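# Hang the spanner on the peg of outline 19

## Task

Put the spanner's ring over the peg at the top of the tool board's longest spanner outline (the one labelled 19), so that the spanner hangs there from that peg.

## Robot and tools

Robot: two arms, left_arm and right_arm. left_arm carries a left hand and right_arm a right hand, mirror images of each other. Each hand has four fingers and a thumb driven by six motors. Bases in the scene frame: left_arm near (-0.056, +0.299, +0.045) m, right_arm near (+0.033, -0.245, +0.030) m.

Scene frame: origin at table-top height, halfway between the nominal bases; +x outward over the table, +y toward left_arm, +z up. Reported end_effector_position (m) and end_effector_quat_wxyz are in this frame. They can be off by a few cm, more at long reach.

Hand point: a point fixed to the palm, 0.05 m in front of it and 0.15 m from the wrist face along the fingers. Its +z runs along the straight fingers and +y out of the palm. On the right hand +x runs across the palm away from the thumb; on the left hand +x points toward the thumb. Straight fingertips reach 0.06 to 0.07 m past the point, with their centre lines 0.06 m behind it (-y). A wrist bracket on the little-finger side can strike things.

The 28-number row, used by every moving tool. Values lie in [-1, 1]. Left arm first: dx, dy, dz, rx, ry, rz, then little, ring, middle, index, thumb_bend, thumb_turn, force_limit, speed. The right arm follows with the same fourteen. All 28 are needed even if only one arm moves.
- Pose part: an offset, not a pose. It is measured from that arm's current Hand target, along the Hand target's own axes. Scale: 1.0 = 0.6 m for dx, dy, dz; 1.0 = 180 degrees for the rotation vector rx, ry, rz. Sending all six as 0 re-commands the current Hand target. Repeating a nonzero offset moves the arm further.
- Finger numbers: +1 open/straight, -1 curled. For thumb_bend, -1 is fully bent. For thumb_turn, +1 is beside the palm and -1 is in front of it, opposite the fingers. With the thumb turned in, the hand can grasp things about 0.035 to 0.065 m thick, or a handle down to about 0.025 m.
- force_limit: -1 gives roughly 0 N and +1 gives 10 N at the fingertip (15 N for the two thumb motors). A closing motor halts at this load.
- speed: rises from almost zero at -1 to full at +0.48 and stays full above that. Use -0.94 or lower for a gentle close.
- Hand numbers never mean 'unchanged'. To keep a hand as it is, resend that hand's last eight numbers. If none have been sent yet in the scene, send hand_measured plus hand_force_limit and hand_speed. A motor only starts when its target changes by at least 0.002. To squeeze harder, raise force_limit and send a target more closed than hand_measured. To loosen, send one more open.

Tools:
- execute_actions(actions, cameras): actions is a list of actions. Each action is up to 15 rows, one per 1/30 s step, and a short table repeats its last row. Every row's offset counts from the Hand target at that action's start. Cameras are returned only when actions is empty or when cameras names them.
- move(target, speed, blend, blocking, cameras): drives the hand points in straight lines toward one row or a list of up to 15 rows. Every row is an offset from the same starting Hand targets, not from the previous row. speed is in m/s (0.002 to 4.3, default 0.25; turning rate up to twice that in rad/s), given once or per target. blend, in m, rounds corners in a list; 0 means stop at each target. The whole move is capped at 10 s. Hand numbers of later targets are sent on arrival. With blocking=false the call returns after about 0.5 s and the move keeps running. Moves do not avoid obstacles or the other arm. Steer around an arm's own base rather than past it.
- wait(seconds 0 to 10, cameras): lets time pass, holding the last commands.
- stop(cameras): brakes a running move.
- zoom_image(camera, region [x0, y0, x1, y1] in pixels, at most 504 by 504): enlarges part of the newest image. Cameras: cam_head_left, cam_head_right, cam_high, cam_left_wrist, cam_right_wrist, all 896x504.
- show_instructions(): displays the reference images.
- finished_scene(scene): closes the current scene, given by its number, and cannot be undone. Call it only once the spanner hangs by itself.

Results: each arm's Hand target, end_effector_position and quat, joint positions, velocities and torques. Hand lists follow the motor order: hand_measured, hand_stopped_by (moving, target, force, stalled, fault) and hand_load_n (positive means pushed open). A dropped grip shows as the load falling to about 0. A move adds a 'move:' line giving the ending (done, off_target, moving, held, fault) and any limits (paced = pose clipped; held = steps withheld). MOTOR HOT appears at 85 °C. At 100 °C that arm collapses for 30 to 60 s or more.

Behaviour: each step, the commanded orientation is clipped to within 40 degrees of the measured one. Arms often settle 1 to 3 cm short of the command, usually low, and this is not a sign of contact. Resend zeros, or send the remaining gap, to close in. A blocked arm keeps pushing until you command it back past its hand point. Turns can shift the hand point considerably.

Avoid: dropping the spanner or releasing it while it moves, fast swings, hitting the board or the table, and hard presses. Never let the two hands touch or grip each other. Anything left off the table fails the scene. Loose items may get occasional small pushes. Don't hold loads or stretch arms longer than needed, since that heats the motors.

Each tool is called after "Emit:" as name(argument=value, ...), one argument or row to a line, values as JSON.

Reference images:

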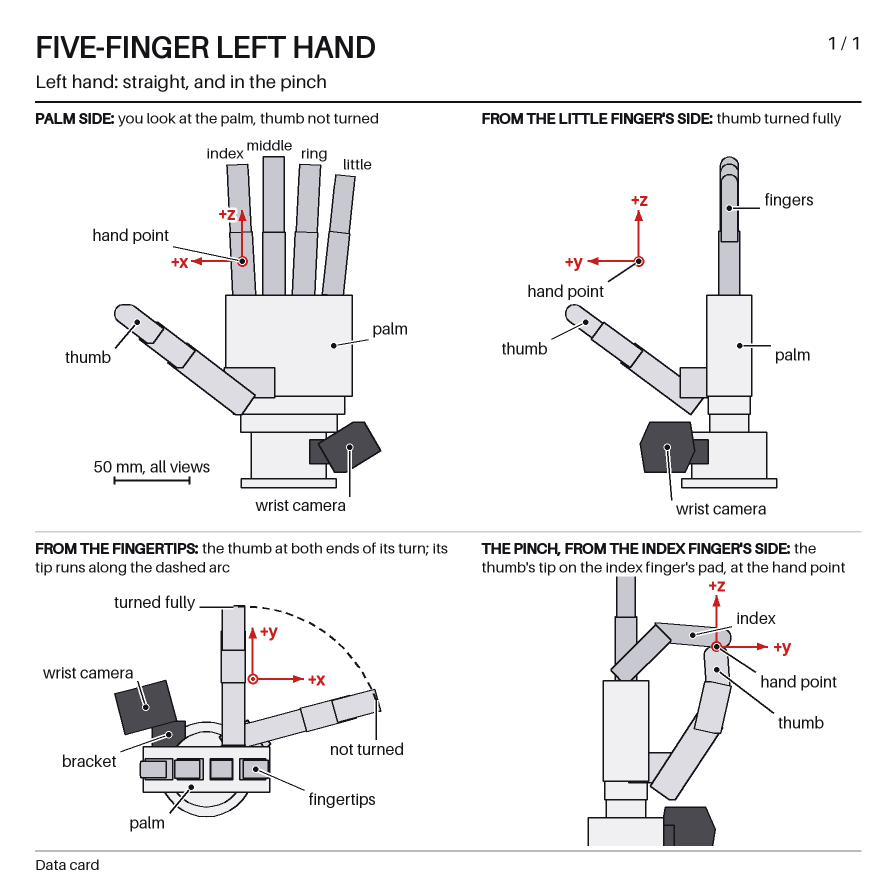

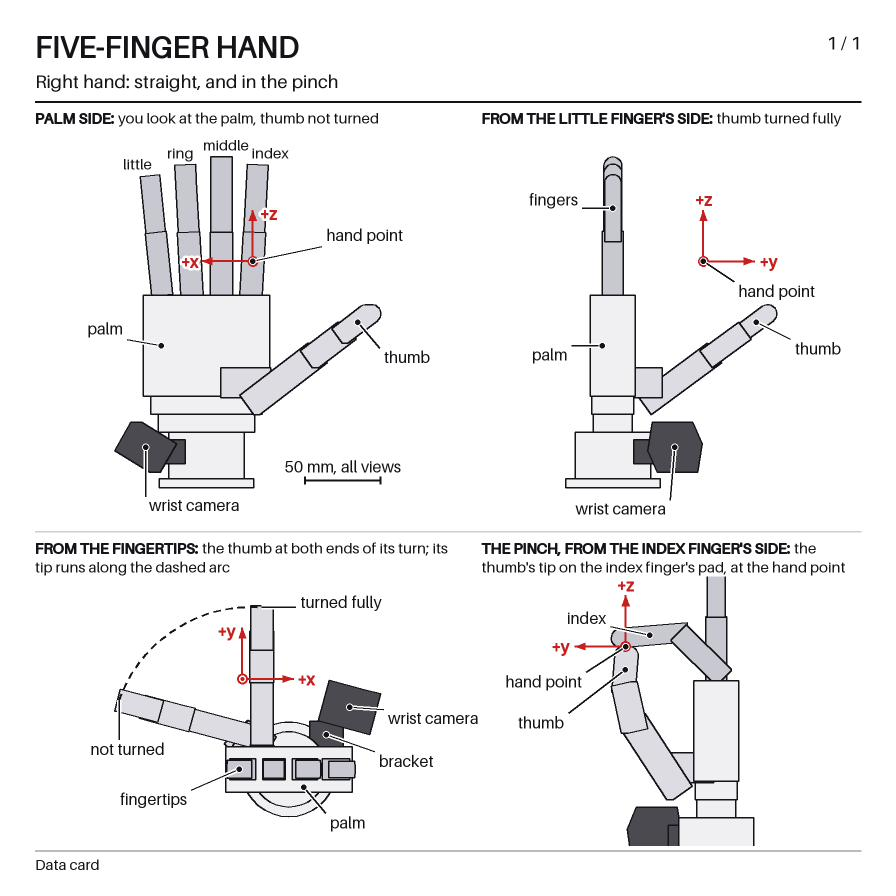

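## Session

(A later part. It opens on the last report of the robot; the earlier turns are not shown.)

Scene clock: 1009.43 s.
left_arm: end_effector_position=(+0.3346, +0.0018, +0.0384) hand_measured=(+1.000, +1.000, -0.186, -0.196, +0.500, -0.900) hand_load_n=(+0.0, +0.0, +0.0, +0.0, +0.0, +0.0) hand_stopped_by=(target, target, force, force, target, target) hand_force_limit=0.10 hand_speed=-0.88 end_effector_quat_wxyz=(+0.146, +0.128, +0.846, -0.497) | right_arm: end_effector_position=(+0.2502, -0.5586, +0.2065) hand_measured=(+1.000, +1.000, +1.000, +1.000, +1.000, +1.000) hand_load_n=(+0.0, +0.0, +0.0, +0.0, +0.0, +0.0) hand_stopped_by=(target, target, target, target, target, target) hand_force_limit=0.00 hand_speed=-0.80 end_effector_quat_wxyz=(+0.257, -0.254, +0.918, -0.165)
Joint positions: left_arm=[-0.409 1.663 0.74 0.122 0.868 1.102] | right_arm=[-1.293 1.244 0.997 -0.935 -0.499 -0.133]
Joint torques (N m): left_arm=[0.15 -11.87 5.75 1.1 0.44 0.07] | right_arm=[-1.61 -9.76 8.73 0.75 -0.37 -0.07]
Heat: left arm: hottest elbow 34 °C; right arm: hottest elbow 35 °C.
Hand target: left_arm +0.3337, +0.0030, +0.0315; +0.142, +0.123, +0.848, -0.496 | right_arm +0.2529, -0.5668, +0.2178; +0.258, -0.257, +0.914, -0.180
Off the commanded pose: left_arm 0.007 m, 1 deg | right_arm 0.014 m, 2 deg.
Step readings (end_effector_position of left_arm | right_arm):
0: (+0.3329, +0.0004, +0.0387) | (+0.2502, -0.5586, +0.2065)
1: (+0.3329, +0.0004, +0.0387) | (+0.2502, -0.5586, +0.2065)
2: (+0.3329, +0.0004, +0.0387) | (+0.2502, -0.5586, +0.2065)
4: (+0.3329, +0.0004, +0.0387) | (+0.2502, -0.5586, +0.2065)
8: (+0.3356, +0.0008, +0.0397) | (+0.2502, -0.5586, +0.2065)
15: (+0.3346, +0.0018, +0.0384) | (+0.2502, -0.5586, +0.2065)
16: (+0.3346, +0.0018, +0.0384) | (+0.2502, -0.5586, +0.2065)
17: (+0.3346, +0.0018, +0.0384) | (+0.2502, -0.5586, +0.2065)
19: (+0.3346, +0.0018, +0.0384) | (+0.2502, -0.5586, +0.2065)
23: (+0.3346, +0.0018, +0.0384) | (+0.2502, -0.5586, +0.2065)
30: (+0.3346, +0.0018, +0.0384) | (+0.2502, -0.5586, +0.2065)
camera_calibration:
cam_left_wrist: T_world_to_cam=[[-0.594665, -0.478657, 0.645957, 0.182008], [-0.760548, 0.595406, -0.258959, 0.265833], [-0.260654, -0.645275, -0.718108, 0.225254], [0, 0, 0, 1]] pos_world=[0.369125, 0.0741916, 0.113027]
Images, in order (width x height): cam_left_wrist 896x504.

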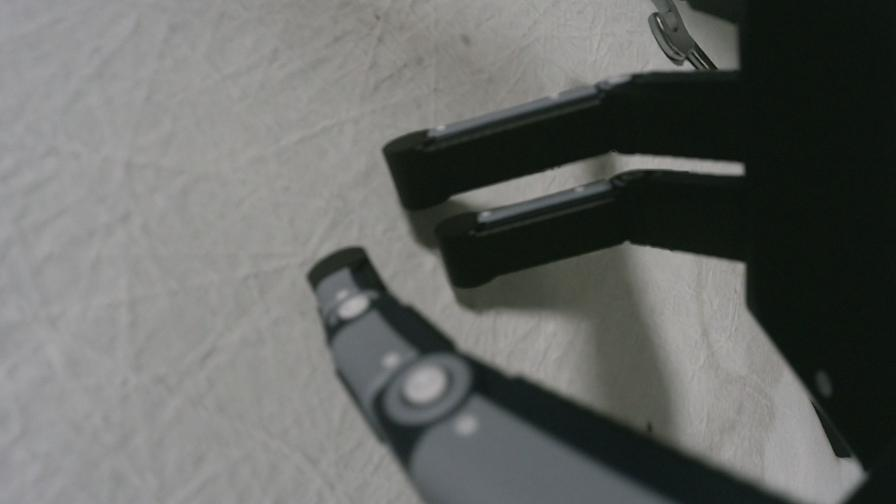

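Emit:
wait(
  seconds=0.2,
  cameras=["cam_head_right", "cam_head_left", "cam_high"],
)

Emit:
zoom_image(
  camera="cam_head_right",
  region=[500, 160, 640, 320],
)

Scene clock: 1011.07 s.
left_arm: end_effector_position=(+0.3346, +0.0018, +0.0384) hand_measured=(+1.000, +1.000, -0.186, -0.196, +0.500, -0.900) hand_load_n=(+0.0, +0.0, +0.0, +0.0, +0.0, +0.0) hand_stopped_by=(target, target, force, force, target, target) hand_force_limit=0.10 hand_speed=-0.88 end_effector_quat_wxyz=(+0.146, +0.128, +0.846, -0.497) | right_arm: end_effector_position=(+0.2502, -0.5586, +0.2065) hand_measured=(+1.000, +1.000, +1.000, +1.000, +1.000, +1.000) hand_load_n=(+0.0, +0.0, +0.0, +0.0, +0.0, +0.0) hand_stopped_by=(target, target, target, target, target, target) hand_force_limit=0.00 hand_speed=-0.80 end_effector_quat_wxyz=(+0.257, -0.254, +0.918, -0.165)
Joint positions: left_arm=[-0.409 1.663 0.74 0.122 0.868 1.102] | right_arm=[-1.293 1.244 0.997 -0.935 -0.499 -0.133]
Joint torques (N m): left_arm=[0.15 -11.75 5.71 1.1 0.44 0.07] | right_arm=[-1.61 -9.93 8.77 0.72 -0.37 -0.09]
Heat: left arm: hottest elbow 34 °C; right arm: hottest elbow 35 °C.
Hand target: left_arm +0.3337, +0.0030, +0.0315; +0.142, +0.123, +0.848, -0.496 | right_arm +0.2529, -0.5668, +0.2178; +0.258, -0.257, +0.914, -0.180
Off the commanded pose: left_arm 0.007 m, 1 deg | right_arm 0.014 m, 2 deg.
wait: 0.20 s; at rest from the start
Images, in order (width x height): cam_head_left 896x504, cam_head_right 896x504, cam_high 896x504.

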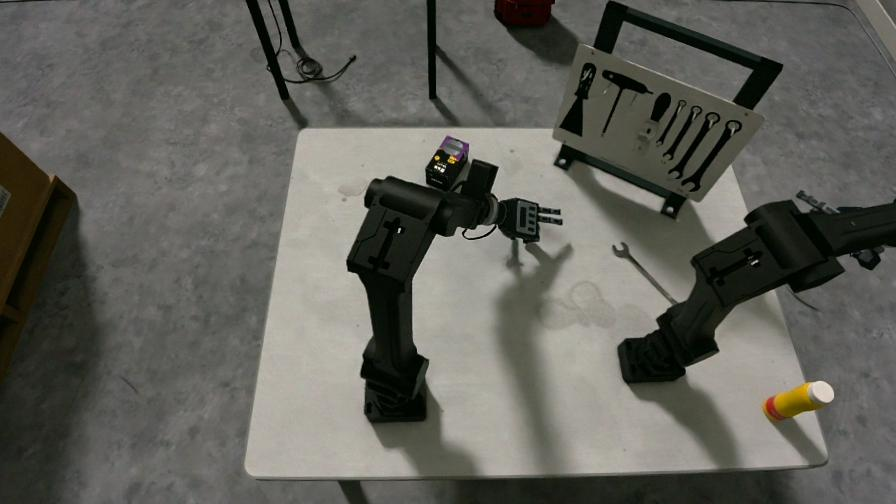

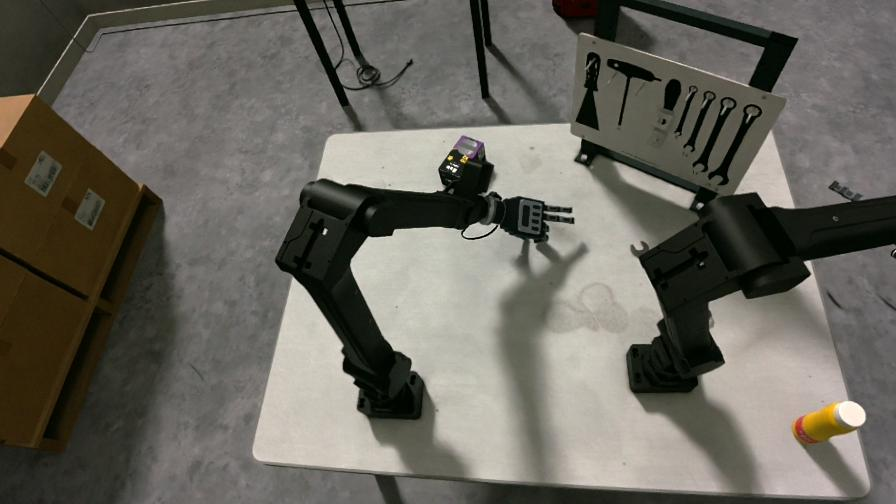

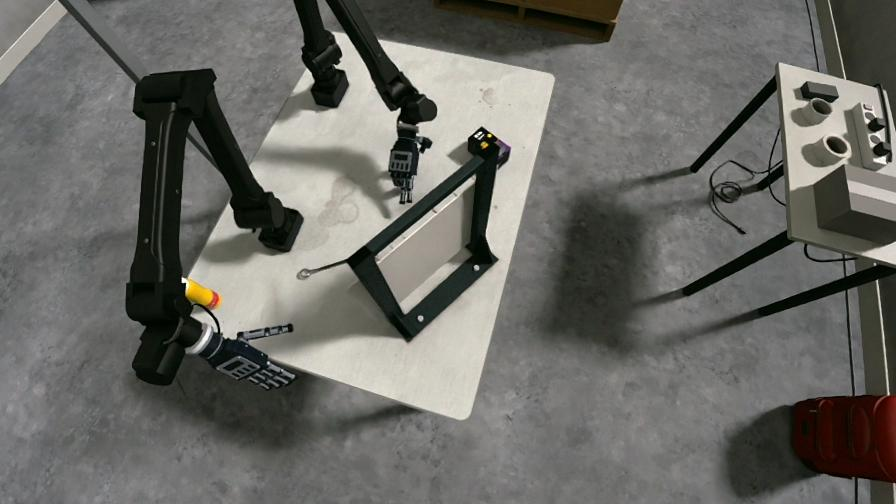

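Scaled by 3.150 from the camera's 896x504 image, which has a finer 1280x720 frame.

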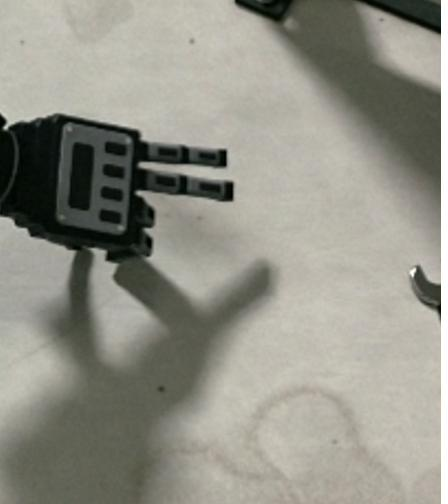

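Emit:
move(
  target=[-0.0605,-0.1343,-0.078,0,0,0,1,1,1,0.0,0.2,-0.9,-0.6,-0.5,0.1854,-0.0201,-0.1384,0.0422,0.0514,0.0895,1,1,1,1,1,1,0,-0.8],
  speed=0.15,
  cameras=["cam_head_left", "cam_head_right", "cam_high"],
)

Scene clock: 1085.50 s.
left_arm: end_effector_position=(+0.3165, +0.0094, +0.1093) hand_measured=(+1.000, +1.000, +1.000, +0.000, +0.200, -0.900) hand_load_n=(+0.0, +0.0, +0.0, +0.0, +0.0, +0.0) hand_stopped_by=(target, target, target, target, target, target) hand_force_limit=-0.60 hand_speed=-0.50 end_effector_quat_wxyz=(+0.124, +0.117, +0.854, -0.491) | right_arm: end_effector_position=(+0.1295, -0.6075, +0.2217) hand_measured=(+1.000, +1.000, +1.000, +1.000, +1.000, +1.000) hand_load_n=(+0.0, +0.0, +0.0, +0.0, +0.0, +0.0) hand_stopped_by=(target, target, target, target, target, target) hand_force_limit=0.00 hand_speed=-0.80 end_effector_quat_wxyz=(+0.226, -0.087, +0.950, -0.195)
Joint positions: left_arm=[-0.409 1.464 0.783 -0.172 0.868 1.102] | right_arm=[-1.644 1.234 1.031 -1.006 -0.499 -0.133]
Joint torques (N m): left_arm=[0.09 -12.57 10.88 0.28 0.48 0.06] | right_arm=[-1.49 -10.29 11.17 0.2 -0.37 -0.09]
Heat: left arm: hottest shoulder 33 °C; right arm: hottest elbow 35 °C.
Hand target: left_arm +0.3339, +0.0029, +0.1316; +0.142, +0.123, +0.848, -0.496 | right_arm +0.1288, -0.6228, +0.2477; +0.223, -0.094, +0.945, -0.222
Off the commanded pose: left_arm 0.029 m, 2 deg | right_arm 0.030 m, 3 deg.
move: off_target (left_arm, right_arm)
Images, in order (width x height): cam_head_left 896x504, cam_head_right 896x504, cam_high 896x504.

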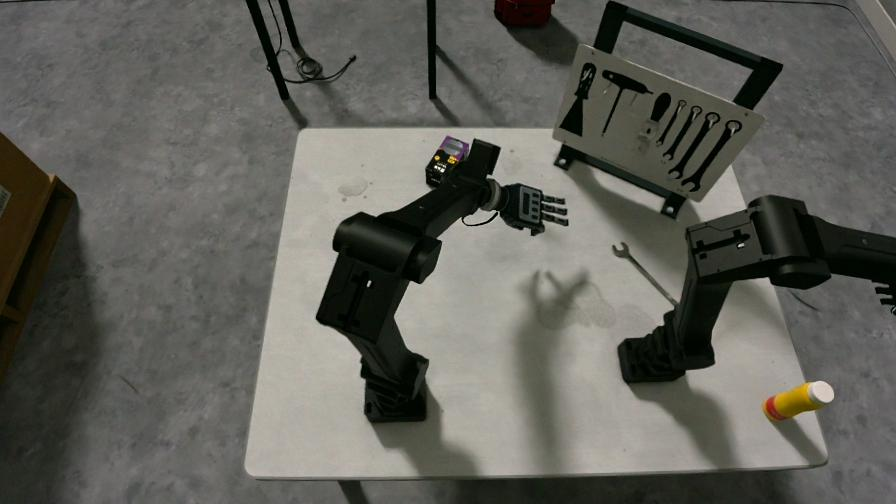

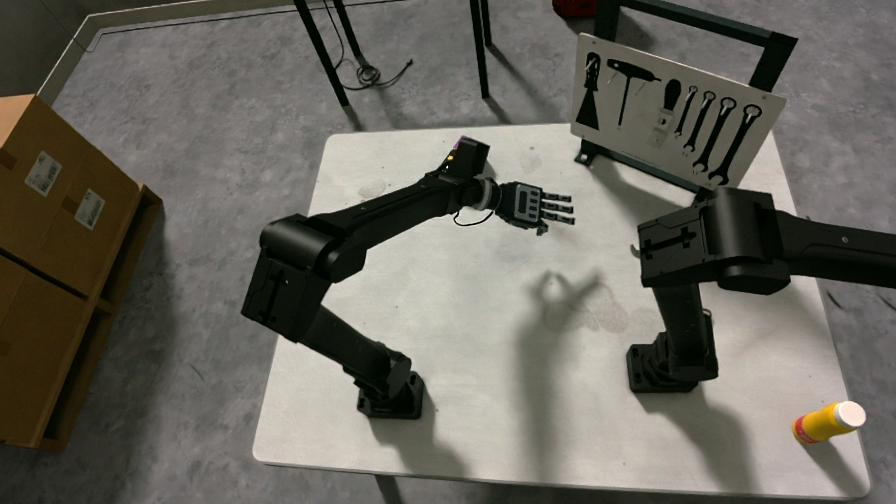

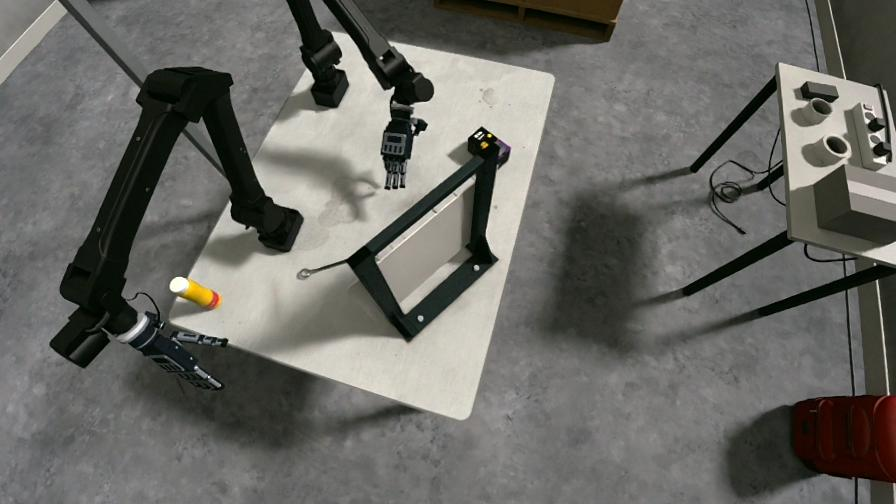

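Emit:
zoom_image(
  camera="cam_high",
  region=[270, 230, 370, 300],
)

Emit:
zoom_image(
  camera="cam_head_left",
  region=[600, 230, 700, 330],
)

Scaled by 5.040 from the camera's 896x504 image, which has a finer 1280x720 frame.

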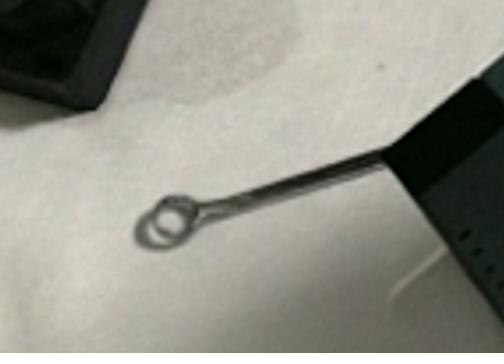

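Scaled by 5.040 from the camera's 896x504 image, which has a finer 1280x720 frame.

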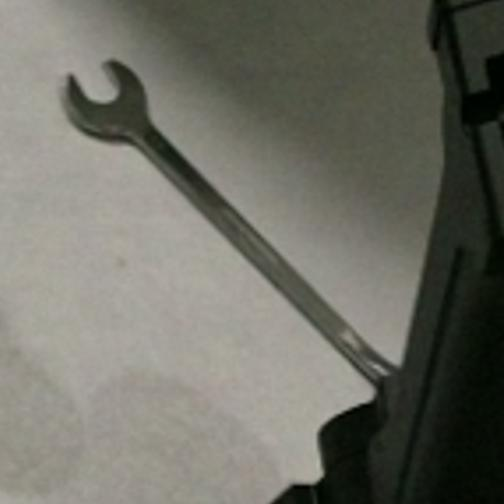

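Emit:
move(
  target=[0.2475,-0.3157,0.4235,0.0666,0.1478,0.0858,1,1,1,0.0,0.2,-0.9,-0.6,-0.5,0,0,0,0,0,0,1,1,1,1,1,1,0,-0.8],
  speed=0.2,
  cameras=["cam_head_left", "cam_left_wrist", "cam_high"],
)

Scene clock: 1100.20 s.
left_arm: end_effector_position=(+0.1484, -0.2864, +0.1038) hand_measured=(+1.000, +1.000, +1.000, +0.000, +0.200, -0.900) hand_load_n=(+0.0, +0.0, +0.0, +0.0, +0.0, +0.0) hand_stopped_by=(target, target, target, target, target, target) hand_force_limit=-0.60 hand_speed=-0.50 end_effector_quat_wxyz=(-0.012, +0.357, +0.781, -0.512) | right_arm: end_effector_position=(+0.1295, -0.6075, +0.2217) hand_measured=(+1.000, +1.000, +1.000, +1.000, +1.000, +1.000) hand_load_n=(+0.0, +0.0, +0.0, +0.0, +0.0, +0.0) hand_stopped_by=(target, target, target, target, target, target) hand_force_limit=0.00 hand_speed=-0.80 end_effector_quat_wxyz=(+0.226, -0.087, +0.950, -0.195)
Joint positions: left_arm=[-1.054 1.794 1.172 -0.148 0.819 1.021] | right_arm=[-1.644 1.234 1.031 -1.006 -0.499 -0.133]
Joint torques (N m): left_arm=[0.38 -16.56 11.49 0.23 0.49 0.15] | right_arm=[-1.67 -10.34 11.02 0.14 -0.37 -0.09]
Heat: left arm: hottest elbow 35 °C; right arm: hottest elbow 36 °C.
Hand target: left_arm +0.1600, -0.3001, +0.1113; -0.005, +0.359, +0.778, -0.516 | right_arm +0.1288, -0.6228, +0.2477; +0.223, -0.094, +0.945, -0.222
Off the commanded pose: left_arm 0.019 m, 1 deg | right_arm 0.030 m, 3 deg.
move: off_target (left_arm, right_arm)
camera_calibration:
cam_left_wrist: T_world_to_cam=[[-0.746771, -0.0948472, 0.658284, 0.0222623], [-0.321072, 0.918216, -0.231931, 0.337088], [-0.582449, -0.384556, -0.71615, 0.160024], [0, 0, 0, 1]] pos_world=[0.21806, -0.24587, 0.178128]
Images, in order (width x height): cam_head_left 896x504, cam_high 896x504, cam_left_wrist 896x504.

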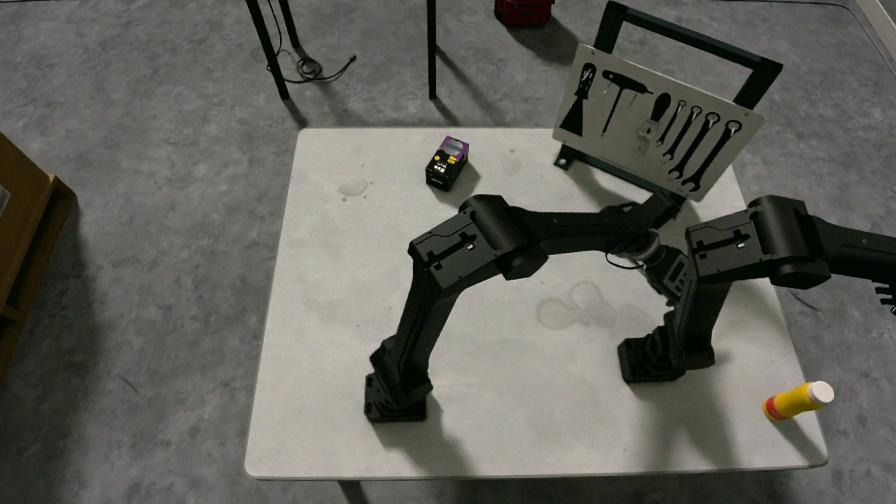

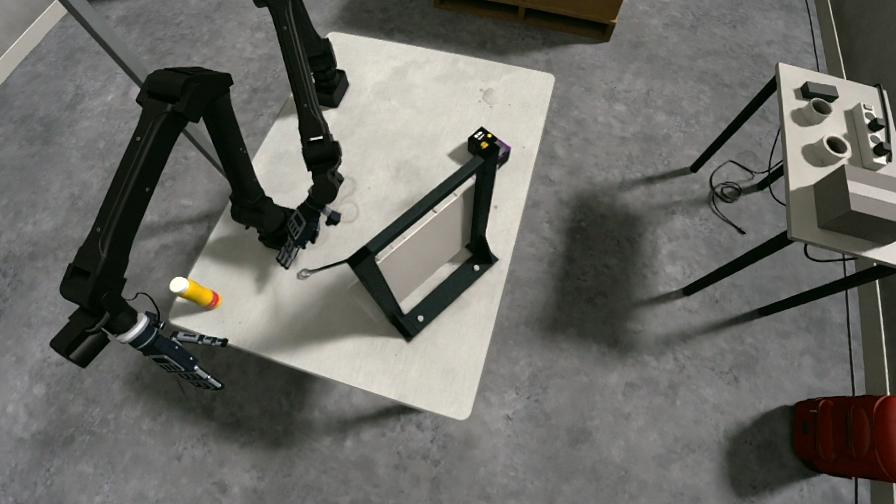

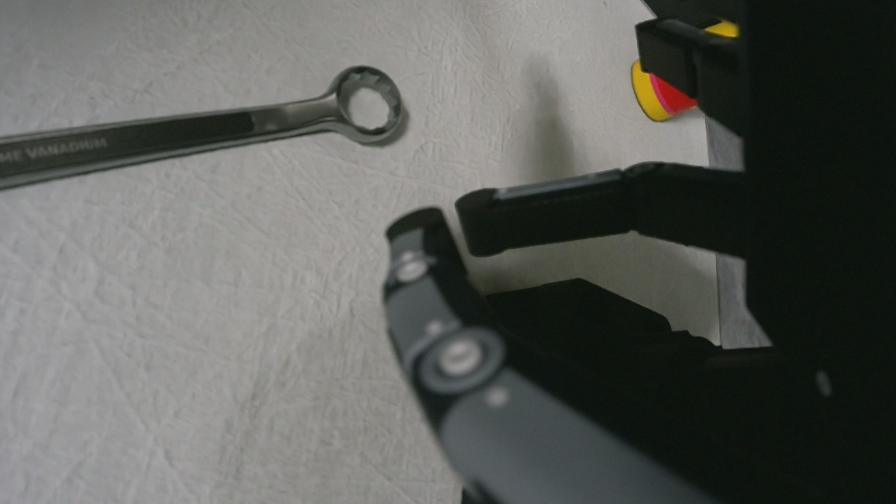

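Emit:
move(
  target=[-0.031,0.0385,0.1148,0,0,0,1,1,1,0.0,0.2,-0.9,-0.6,-0.5,0,0,0,0,0,0,1,1,1,1,1,1,0,-0.8],
  speed=0.12,
  cameras=["cam_left_wrist", "cam_high"],
)

Scene clock: 1119.67 s.
left_arm: end_effector_position=(+0.1519, -0.3388, +0.0577) hand_measured=(+1.000, +1.000, +1.000, +0.000, +0.200, -0.900) hand_load_n=(+0.0, +0.0, +0.0, +0.0, +0.0, +0.0) hand_stopped_by=(target, target, target, target, target, target) hand_force_limit=-0.60 hand_speed=-0.50 end_effector_quat_wxyz=(-0.019, +0.355, +0.787, -0.504) | right_arm: end_effector_position=(+0.1295, -0.6075, +0.2217) hand_measured=(+1.000, +1.000, +1.000, +1.000, +1.000, +1.000) hand_load_n=(+0.0, +0.0, +0.0, +0.0, +0.0, +0.0) hand_stopped_by=(target, target, target, target, target, target) hand_force_limit=0.00 hand_speed=-0.80 end_effector_quat_wxyz=(+0.226, -0.087, +0.950, -0.195)
Joint positions: left_arm=[-1.096 1.971 1.31 -0.109 0.786 0.987] | right_arm=[-1.644 1.234 1.031 -1.006 -0.499 -0.133]
Joint torques (N m): left_arm=[-0.26 -19.02 11.38 1.61 0.37 0.01] | right_arm=[-1.67 -10.46 11.04 0.14 -0.38 -0.09]
Heat: left arm: hottest elbow 37 °C; right arm: hottest elbow 37 °C.
Hand target: left_arm +0.1604, -0.3607, +0.0671; -0.005, +0.358, +0.778, -0.516 | right_arm +0.1288, -0.6228, +0.2477; +0.223, -0.094, +0.945, -0.222
Off the commanded pose: left_arm 0.025 m, 2 deg | right_arm 0.030 m, 3 deg.
move: off_target (left_arm, right_arm)
camera_calibration:
cam_left_wrist: T_world_to_cam=[[-0.742725, -0.110013, 0.660497, 0.0443831], [-0.321668, 0.923757, -0.207851, 0.376216], [-0.587273, -0.366837, -0.721486, 0.115906], [0, 0, 0, 1]] pos_world=[0.222049, -0.300131, 0.132506]
Images, in order (width x height): cam_high 896x504, cam_left_wrist 896x504.

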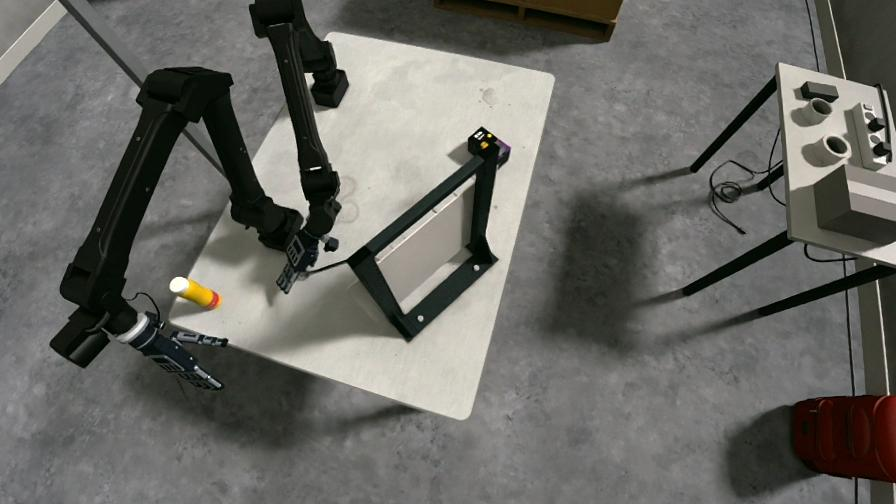

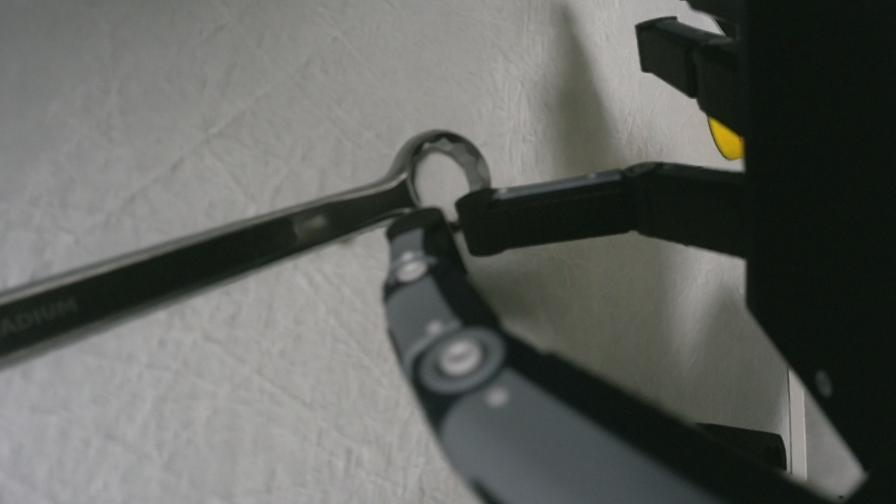

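Emit:
move(
  target=[-0.0202,-0.0023,0.0185,0,0,0,1,1,1,0.0,0.2,-0.9,-0.6,-0.5,0,0,0,0,0,0,1,1,1,1,1,1,0,-0.8],
  speed=0.06,
  cameras=["cam_left_wrist"],
)

Scene clock: 1124.47 s.
left_arm: end_effector_position=(+0.1613, -0.3580, +0.0637) hand_measured=(+1.000, +1.000, +1.000, +0.000, +0.200, -0.900) hand_load_n=(+0.0, +0.0, +0.0, +0.0, +0.0, +0.0) hand_stopped_by=(target, target, target, target, target, target) hand_force_limit=-0.60 hand_speed=-0.50 end_effector_quat_wxyz=(-0.009, +0.356, +0.783, -0.510) | right_arm: end_effector_position=(+0.1295, -0.6075, +0.2217) hand_measured=(+1.000, +1.000, +1.000, +1.000, +1.000, +1.000) hand_load_n=(+0.0, +0.0, +0.0, +0.0, +0.0, +0.0) hand_stopped_by=(target, target, target, target, target, target) hand_force_limit=0.00 hand_speed=-0.80 end_effector_quat_wxyz=(+0.226, -0.087, +0.950, -0.195)
Joint positions: left_arm=[-1.098 1.999 1.367 -0.109 0.78 0.981] | right_arm=[-1.644 1.234 1.031 -1.006 -0.499 -0.133]
Joint torques (N m): left_arm=[-1.14 -18.84 11.66 0.9 0.36 0.07] | right_arm=[-1.61 -10.11 11 0.17 -0.38 -0.09]
Heat: left arm: hottest elbow 38 °C; right arm: hottest elbow 37 °C.
Hand target: left_arm +0.1645, -0.3767, +0.0675; -0.005, +0.359, +0.778, -0.516 | right_arm +0.1288, -0.6228, +0.2477; +0.223, -0.094, +0.945, -0.222
Off the commanded pose: left_arm 0.019 m, 1 deg | right_arm 0.030 m, 3 deg.
move: off_target (left_arm, right_arm)
camera_calibration:
cam_left_wrist: T_world_to_cam=[[-0.749979, -0.0997523, 0.653896, 0.0506088], [-0.323652, 0.917483, -0.231247, 0.397754], [-0.576871, -0.385065, -0.720378, 0.110398], [0, 0, 0, 1]] pos_world=[0.230375, -0.317373, 0.138415]
Images, in order (width x height): cam_left_wrist 896x504.

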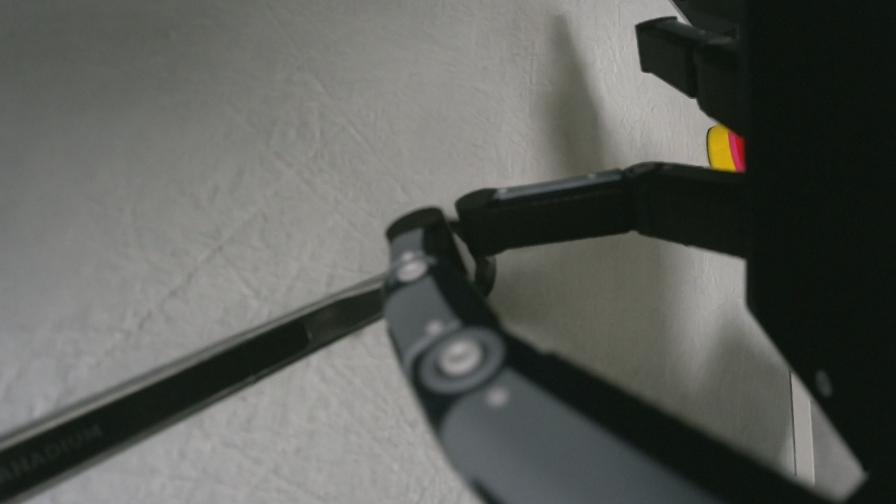

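Emit:
move(
  target=[0.0228,0.023,0.0143,0,0,0,1,1,1,0.0,0.2,-0.9,-0.6,-0.5,0,0,0,0,0,0,1,1,1,1,1,1,0,-0.8],
  speed=0.05,
  cameras=["cam_left_wrist"],
)

Scene clock: 1128.37 s.
left_arm: end_effector_position=(+0.1609, -0.3639, +0.0607) hand_measured=(+1.000, +1.000, +1.000, +0.000, +0.200, -0.900) hand_load_n=(+0.0, +0.0, -0.5, -0.5, +0.0, +0.0) hand_stopped_by=(target, target, target, target, target, target) hand_force_limit=-0.60 hand_speed=-0.50 end_effector_quat_wxyz=(-0.003, +0.358, +0.778, -0.516) | right_arm: end_effector_position=(+0.1295, -0.6075, +0.2217) hand_measured=(+1.000, +1.000, +1.000, +1.000, +1.000, +1.000) hand_load_n=(+0.0, +0.0, +0.0, +0.0, +0.0, +0.0) hand_stopped_by=(target, target, target, target, target, target) hand_force_limit=0.00 hand_speed=-0.80 end_effector_quat_wxyz=(+0.226, -0.087, +0.950, -0.195)
Joint positions: left_arm=[-1.102 2.01 1.367 -0.074 0.779 0.975] | right_arm=[-1.644 1.234 1.031 -1.006 -0.499 -0.133]
Joint torques (N m): left_arm=[-0.73 -18.55 9.09 1.68 0.29 0.01] | right_arm=[-1.73 -10.23 10.99 0.18 -0.38 -0.11]
Heat: left arm: hottest elbow 38 °C; right arm: hottest elbow 37 °C.
Hand target: left_arm +0.1588, -0.3729, +0.0474; -0.005, +0.358, +0.778, -0.516 | right_arm +0.1288, -0.6228, +0.2477; +0.223, -0.094, +0.945, -0.222
Off the commanded pose: left_arm 0.016 m, 0 deg | right_arm 0.030 m, 3 deg.
move: off_target (left_arm, right_arm)
camera_calibration:
cam_left_wrist: T_world_to_cam=[[-0.754755, -0.0876984, 0.650119, 0.0570528], [-0.321599, 0.91323, -0.250169, 0.401693], [-0.571769, -0.397893, -0.717469, 0.100112], [0, 0, 0, 1]] pos_world=[0.229486, -0.322001, 0.135227]
Images, in order (width x height): cam_left_wrist 896x504.

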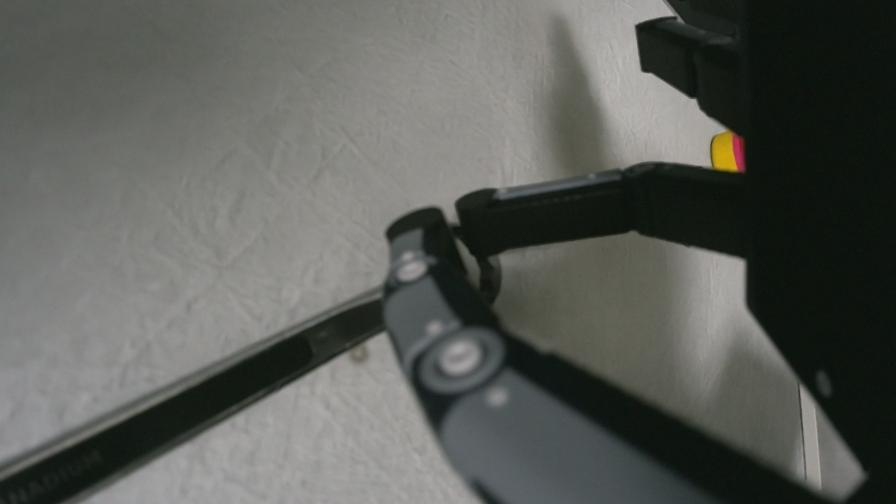

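Emit:
move(
  target=[
    [-0.0069,-0.0162,-0.0095,0,0,0,1,1,1,0.0,0.2,-0.9,-0.6,-0.5,0,0,0,0,0,0,1,1,1,1,1,1,0,-0.8],
    [0.0167,-0.0153,-0.028,0,0,0,1,1,1,0.0,0.2,-0.9,-0.6,-0.5,0,0,0,0,0,0,1,1,1,1,1,1,0,-0.8],
  ],
  speed=0.06,
  cameras=["cam_left_wrist"],
)

Scene clock: 1136.63 s.
left_arm: end_effector_position=(+0.1551, -0.3528, +0.0508) hand_measured=(+1.000, +1.000, +1.000, +0.000, +0.200, -0.900) hand_load_n=(+0.0, +0.0, +0.0, +0.0, +0.0, +0.0) hand_stopped_by=(target, target, target, target, target, target) hand_force_limit=-0.60 hand_speed=-0.50 end_effector_quat_wxyz=(-0.011, +0.355, +0.783, -0.510) | right_arm: end_effector_position=(+0.1295, -0.6075, +0.2217) hand_measured=(+1.000, +1.000, +1.000, +1.000, +1.000, +1.000) hand_load_n=(+0.0, +0.0, +0.0, +0.0, +0.0, +0.0) hand_stopped_by=(target, target, target, target, target, target) hand_force_limit=0.00 hand_speed=-0.80 end_effector_quat_wxyz=(+0.226, -0.087, +0.950, -0.195)
Joint positions: left_arm=[-1.102 2.004 1.335 -0.07 0.778 0.974] | right_arm=[-1.644 1.234 1.031 -1.006 -0.499 -0.133]
Joint torques (N m): left_arm=[-0.5 -22.59 7.09 1.46 0.41 0.08] | right_arm=[-1.55 -10.29 11.08 0.16 -0.39 -0.1]
Heat: left arm: hottest elbow 38 °C; right arm: hottest elbow 37 °C.
Hand target: left_arm +0.1526, -0.3557, +0.0591; -0.005, +0.358, +0.778, -0.516 | right_arm +0.1288, -0.6228, +0.2477; +0.223, -0.094, +0.945, -0.222
Off the commanded pose: left_arm 0.009 m, 1 deg | right_arm 0.030 m, 3 deg.
move: off_target (right_arm)
camera_calibration:
cam_left_wrist: T_world_to_cam=[[-0.747648, -0.101552, 0.656285, 0.053793], [-0.324815, 0.917883, -0.228003, 0.388226], [-0.579239, -0.383637, -0.719239, 0.10039], [0, 0, 0, 1]] pos_world=[0.22447, -0.31237, 0.125418]
Images, in order (width x height): cam_left_wrist 896x504.

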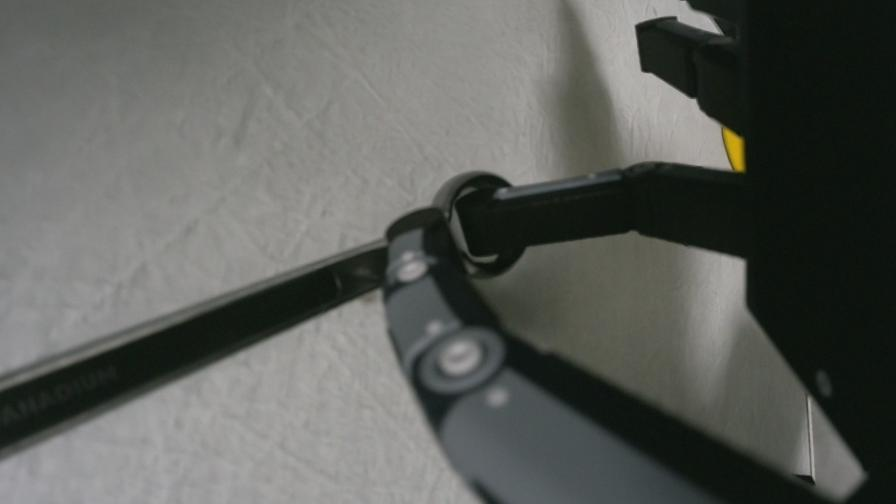

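Emit:
move(
  target=[0.0081,0.0189,0.0111,0,0,0,1,1,1,0.0,0.2,-0.9,-0.6,-0.5,0,0,0,0,0,0,1,1,1,1,1,1,0,-0.8],
  speed=0.05,
  cameras=["cam_left_wrist"],
)

Scene clock: 1140.73 s.
left_arm: end_effector_position=(+0.1563, -0.3550, +0.0519) hand_measured=(+1.000, +1.000, +1.000, +0.000, +0.200, -0.900) hand_load_n=(+0.0, +0.0, +0.0, -0.5, +0.0, +0.0) hand_stopped_by=(target, target, target, target, target, target) hand_force_limit=-0.60 hand_speed=-0.50 end_effector_quat_wxyz=(-0.005, +0.358, +0.779, -0.515) | right_arm: end_effector_position=(+0.1295, -0.6075, +0.2217) hand_measured=(+1.000, +1.000, +1.000, +1.000, +1.000, +1.000) hand_load_n=(+0.0, +0.0, +0.0, +0.0, -0.5, +0.0) hand_stopped_by=(target, target, target, target, target, target) hand_force_limit=0.00 hand_speed=-0.80 end_effector_quat_wxyz=(+0.226, -0.087, +0.950, -0.195)
Joint positions: left_arm=[-1.102 2.004 1.33 -0.047 0.778 0.974] | right_arm=[-1.644 1.234 1.031 -1.006 -0.499 -0.133]
Joint torques (N m): left_arm=[-0.44 -20.48 6.93 1.76 0.4 0.08] | right_arm=[-1.38 -10.34 11.02 0.2 -0.39 -0.09]
Heat: left arm: hottest elbow 38 °C; right arm: hottest elbow 38 °C.
Hand target: left_arm +0.1528, -0.3560, +0.0452; -0.005, +0.358, +0.778, -0.516 | right_arm +0.1288, -0.6228, +0.2477; +0.223, -0.094, +0.945, -0.222
Off the commanded pose: left_arm 0.008 m, 0 deg | right_arm 0.030 m, 3 deg.
move: off_target (right_arm)
camera_calibration:
cam_left_wrist: T_world_to_cam=[[-0.75311, -0.0911133, 0.651555, 0.0585096], [-0.322816, 0.914121, -0.245302, 0.390122], [-0.573249, -0.395071, -0.717847, 0.0959117], [0, 0, 0, 1]] pos_world=[0.224983, -0.313395, 0.126425]
Images, in order (width x height): cam_left_wrist 896x504.

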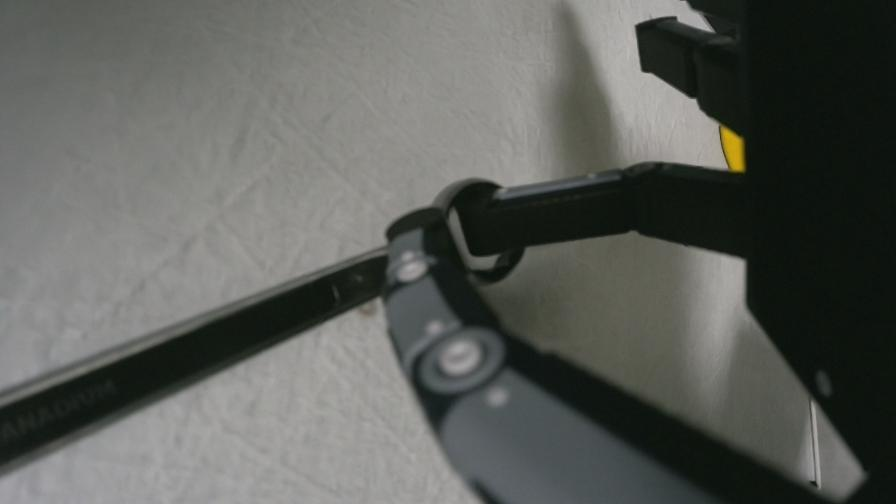

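Emit:
move(
  target=[0.0069,0.0162,0.0095,0,0,0,1,1,1,0.0,0.2,-0.9,-0.6,-0.5,0,0,0,0,0,0,1,1,1,1,1,1,0,-0.8],
  speed=0.05,
  cameras=["cam_left_wrist"],
)

Scene clock: 1143.77 s.
left_arm: end_effector_position=(+0.1572, -0.3568, +0.0522) hand_measured=(+1.000, +1.000, +1.000, +0.000, +0.200, -0.900) hand_load_n=(+0.0, +0.0, +0.0, -0.5, +0.0, +0.5) hand_stopped_by=(target, target, target, target, target, target) hand_force_limit=-0.60 hand_speed=-0.50 end_effector_quat_wxyz=(+0.001, +0.360, +0.775, -0.519) | right_arm: end_effector_position=(+0.1295, -0.6075, +0.2217) hand_measured=(+1.000, +1.000, +1.000, +1.000, +1.000, +1.000) hand_load_n=(+0.0, +0.0, +0.0, +0.0, +0.0, +0.0) hand_stopped_by=(target, target, target, target, target, target) hand_force_limit=0.00 hand_speed=-0.80 end_effector_quat_wxyz=(+0.226, -0.087, +0.950, -0.195)
Joint positions: left_arm=[-1.102 2.005 1.324 -0.022 0.778 0.974] | right_arm=[-1.644 1.234 1.031 -1.006 -0.499 -0.133]
Joint torques (N m): left_arm=[-0.44 -18.73 6.93 1.81 0.39 0.08] | right_arm=[-1.61 -10.23 11 0.2 -0.39 -0.11]
Heat: left arm: hottest elbow 38 °C; right arm: hottest elbow 38 °C.
Hand target: left_arm +0.1529, -0.3560, +0.0329; -0.005, +0.358, +0.778, -0.516 | right_arm +0.1288, -0.6228, +0.2477; +0.223, -0.094, +0.945, -0.222
Off the commanded pose: left_arm 0.020 m, 1 deg | right_arm 0.030 m, 3 deg.
move: off_target (left_arm, right_arm)
camera_calibration:
cam_left_wrist: T_world_to_cam=[[-0.758429, -0.0808168, 0.646725, 0.0635311], [-0.320772, 0.910069, -0.262451, 0.39131], [-0.567354, -0.406501, -0.716146, 0.0909326], [0, 0, 0, 1]] pos_world=[0.225296, -0.31402, 0.126734]
Images, in order (width x height): cam_left_wrist 896x504.

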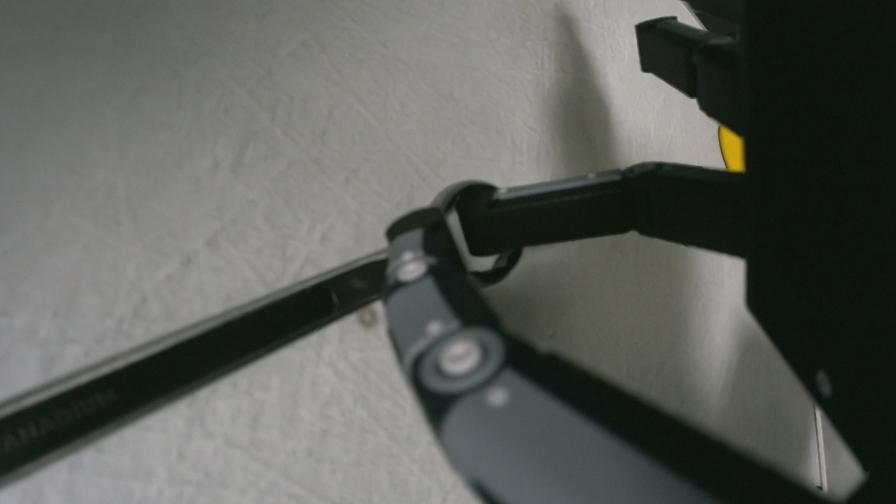

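Emit:
move(
  target=[
    [-0.0116,-0.0269,-0.0158,0,0,0,1,1,1,0.0,0.2,-0.9,-0.6,-0.5,0,0,0,0,0,0,1,1,1,1,1,1,0,-0.8],
    [-0.0116,-0.0269,-0.0158,0,0,0,1,1,1,0.0,0.6,0.8,0.0,-0.2,0,0,0,0,0,0,1,1,1,1,1,1,0,-0.8],
  ],
  speed=0.06,
  cameras=["cam_left_wrist"],
)

Scene clock: 1150.83 s.
left_arm: end_effector_position=(+0.1567, -0.3559, +0.0515) hand_measured=(+1.000, +1.000, +1.000, +0.000, +0.600, +0.800) hand_load_n=(+0.0, +0.0, +0.0, +0.0, +0.0, +0.0) hand_stopped_by=(target, target, target, target, target, target) hand_force_limit=0.00 hand_speed=-0.20 end_effector_quat_wxyz=(+0.000, +0.359, +0.776, -0.518) | right_arm: end_effector_position=(+0.1295, -0.6075, +0.2217) hand_measured=(+1.000, +1.000, +1.000, +1.000, +1.000, +1.000) hand_load_n=(+0.0, +0.0, +0.0, +0.0, +0.0, +0.0) hand_stopped_by=(target, target, target, target, target, target) hand_force_limit=0.00 hand_speed=-0.80 end_effector_quat_wxyz=(+0.226, -0.087, +0.950, -0.195)
Joint positions: left_arm=[-1.102 2.005 1.324 -0.028 0.778 0.974] | right_arm=[-1.644 1.234 1.031 -1.006 -0.499 -0.133]
Joint torques (N m): left_arm=[-0.5 -21.66 7.66 0.35 0.4 0.06] | right_arm=[-1.73 -10.34 11.02 0.18 -0.38 -0.08]
Heat: left arm: hottest elbow 38 °C; right arm: hottest elbow 38 °C.
Hand target: left_arm +0.1528, -0.3558, +0.0529; -0.005, +0.358, +0.778, -0.516 | right_arm +0.1288, -0.6228, +0.2477; +0.223, -0.094, +0.945, -0.222
Off the commanded pose: left_arm 0.004 m, 1 deg | right_arm 0.030 m, 3 deg.
move: off_target (right_arm)
camera_calibration:
cam_left_wrist: T_world_to_cam=[[-0.756863, -0.0838606, 0.648171, 0.0623157], [-0.321356, 0.911322, -0.257338, 0.390355], [-0.569112, -0.403063, -0.716695, 0.092046], [0, 0, 0, 1]] pos_world=[0.224992, -0.313413, 0.126031]
Images, in order (width x height): cam_left_wrist 896x504.

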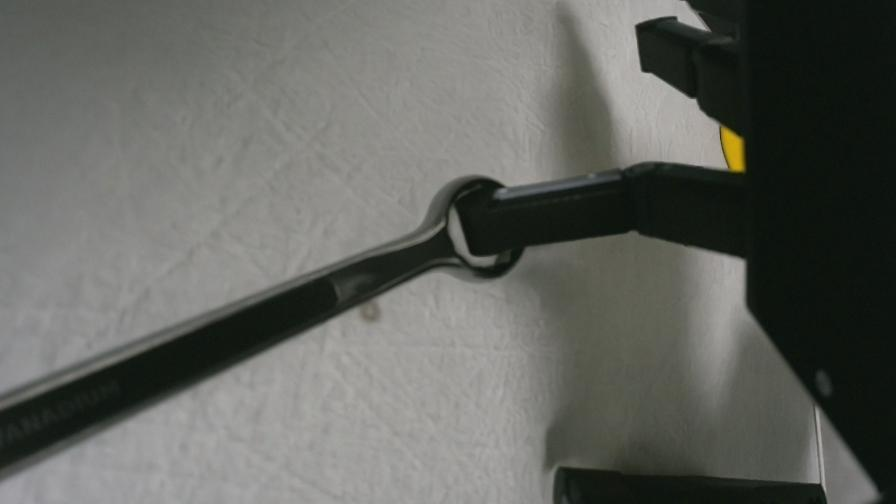

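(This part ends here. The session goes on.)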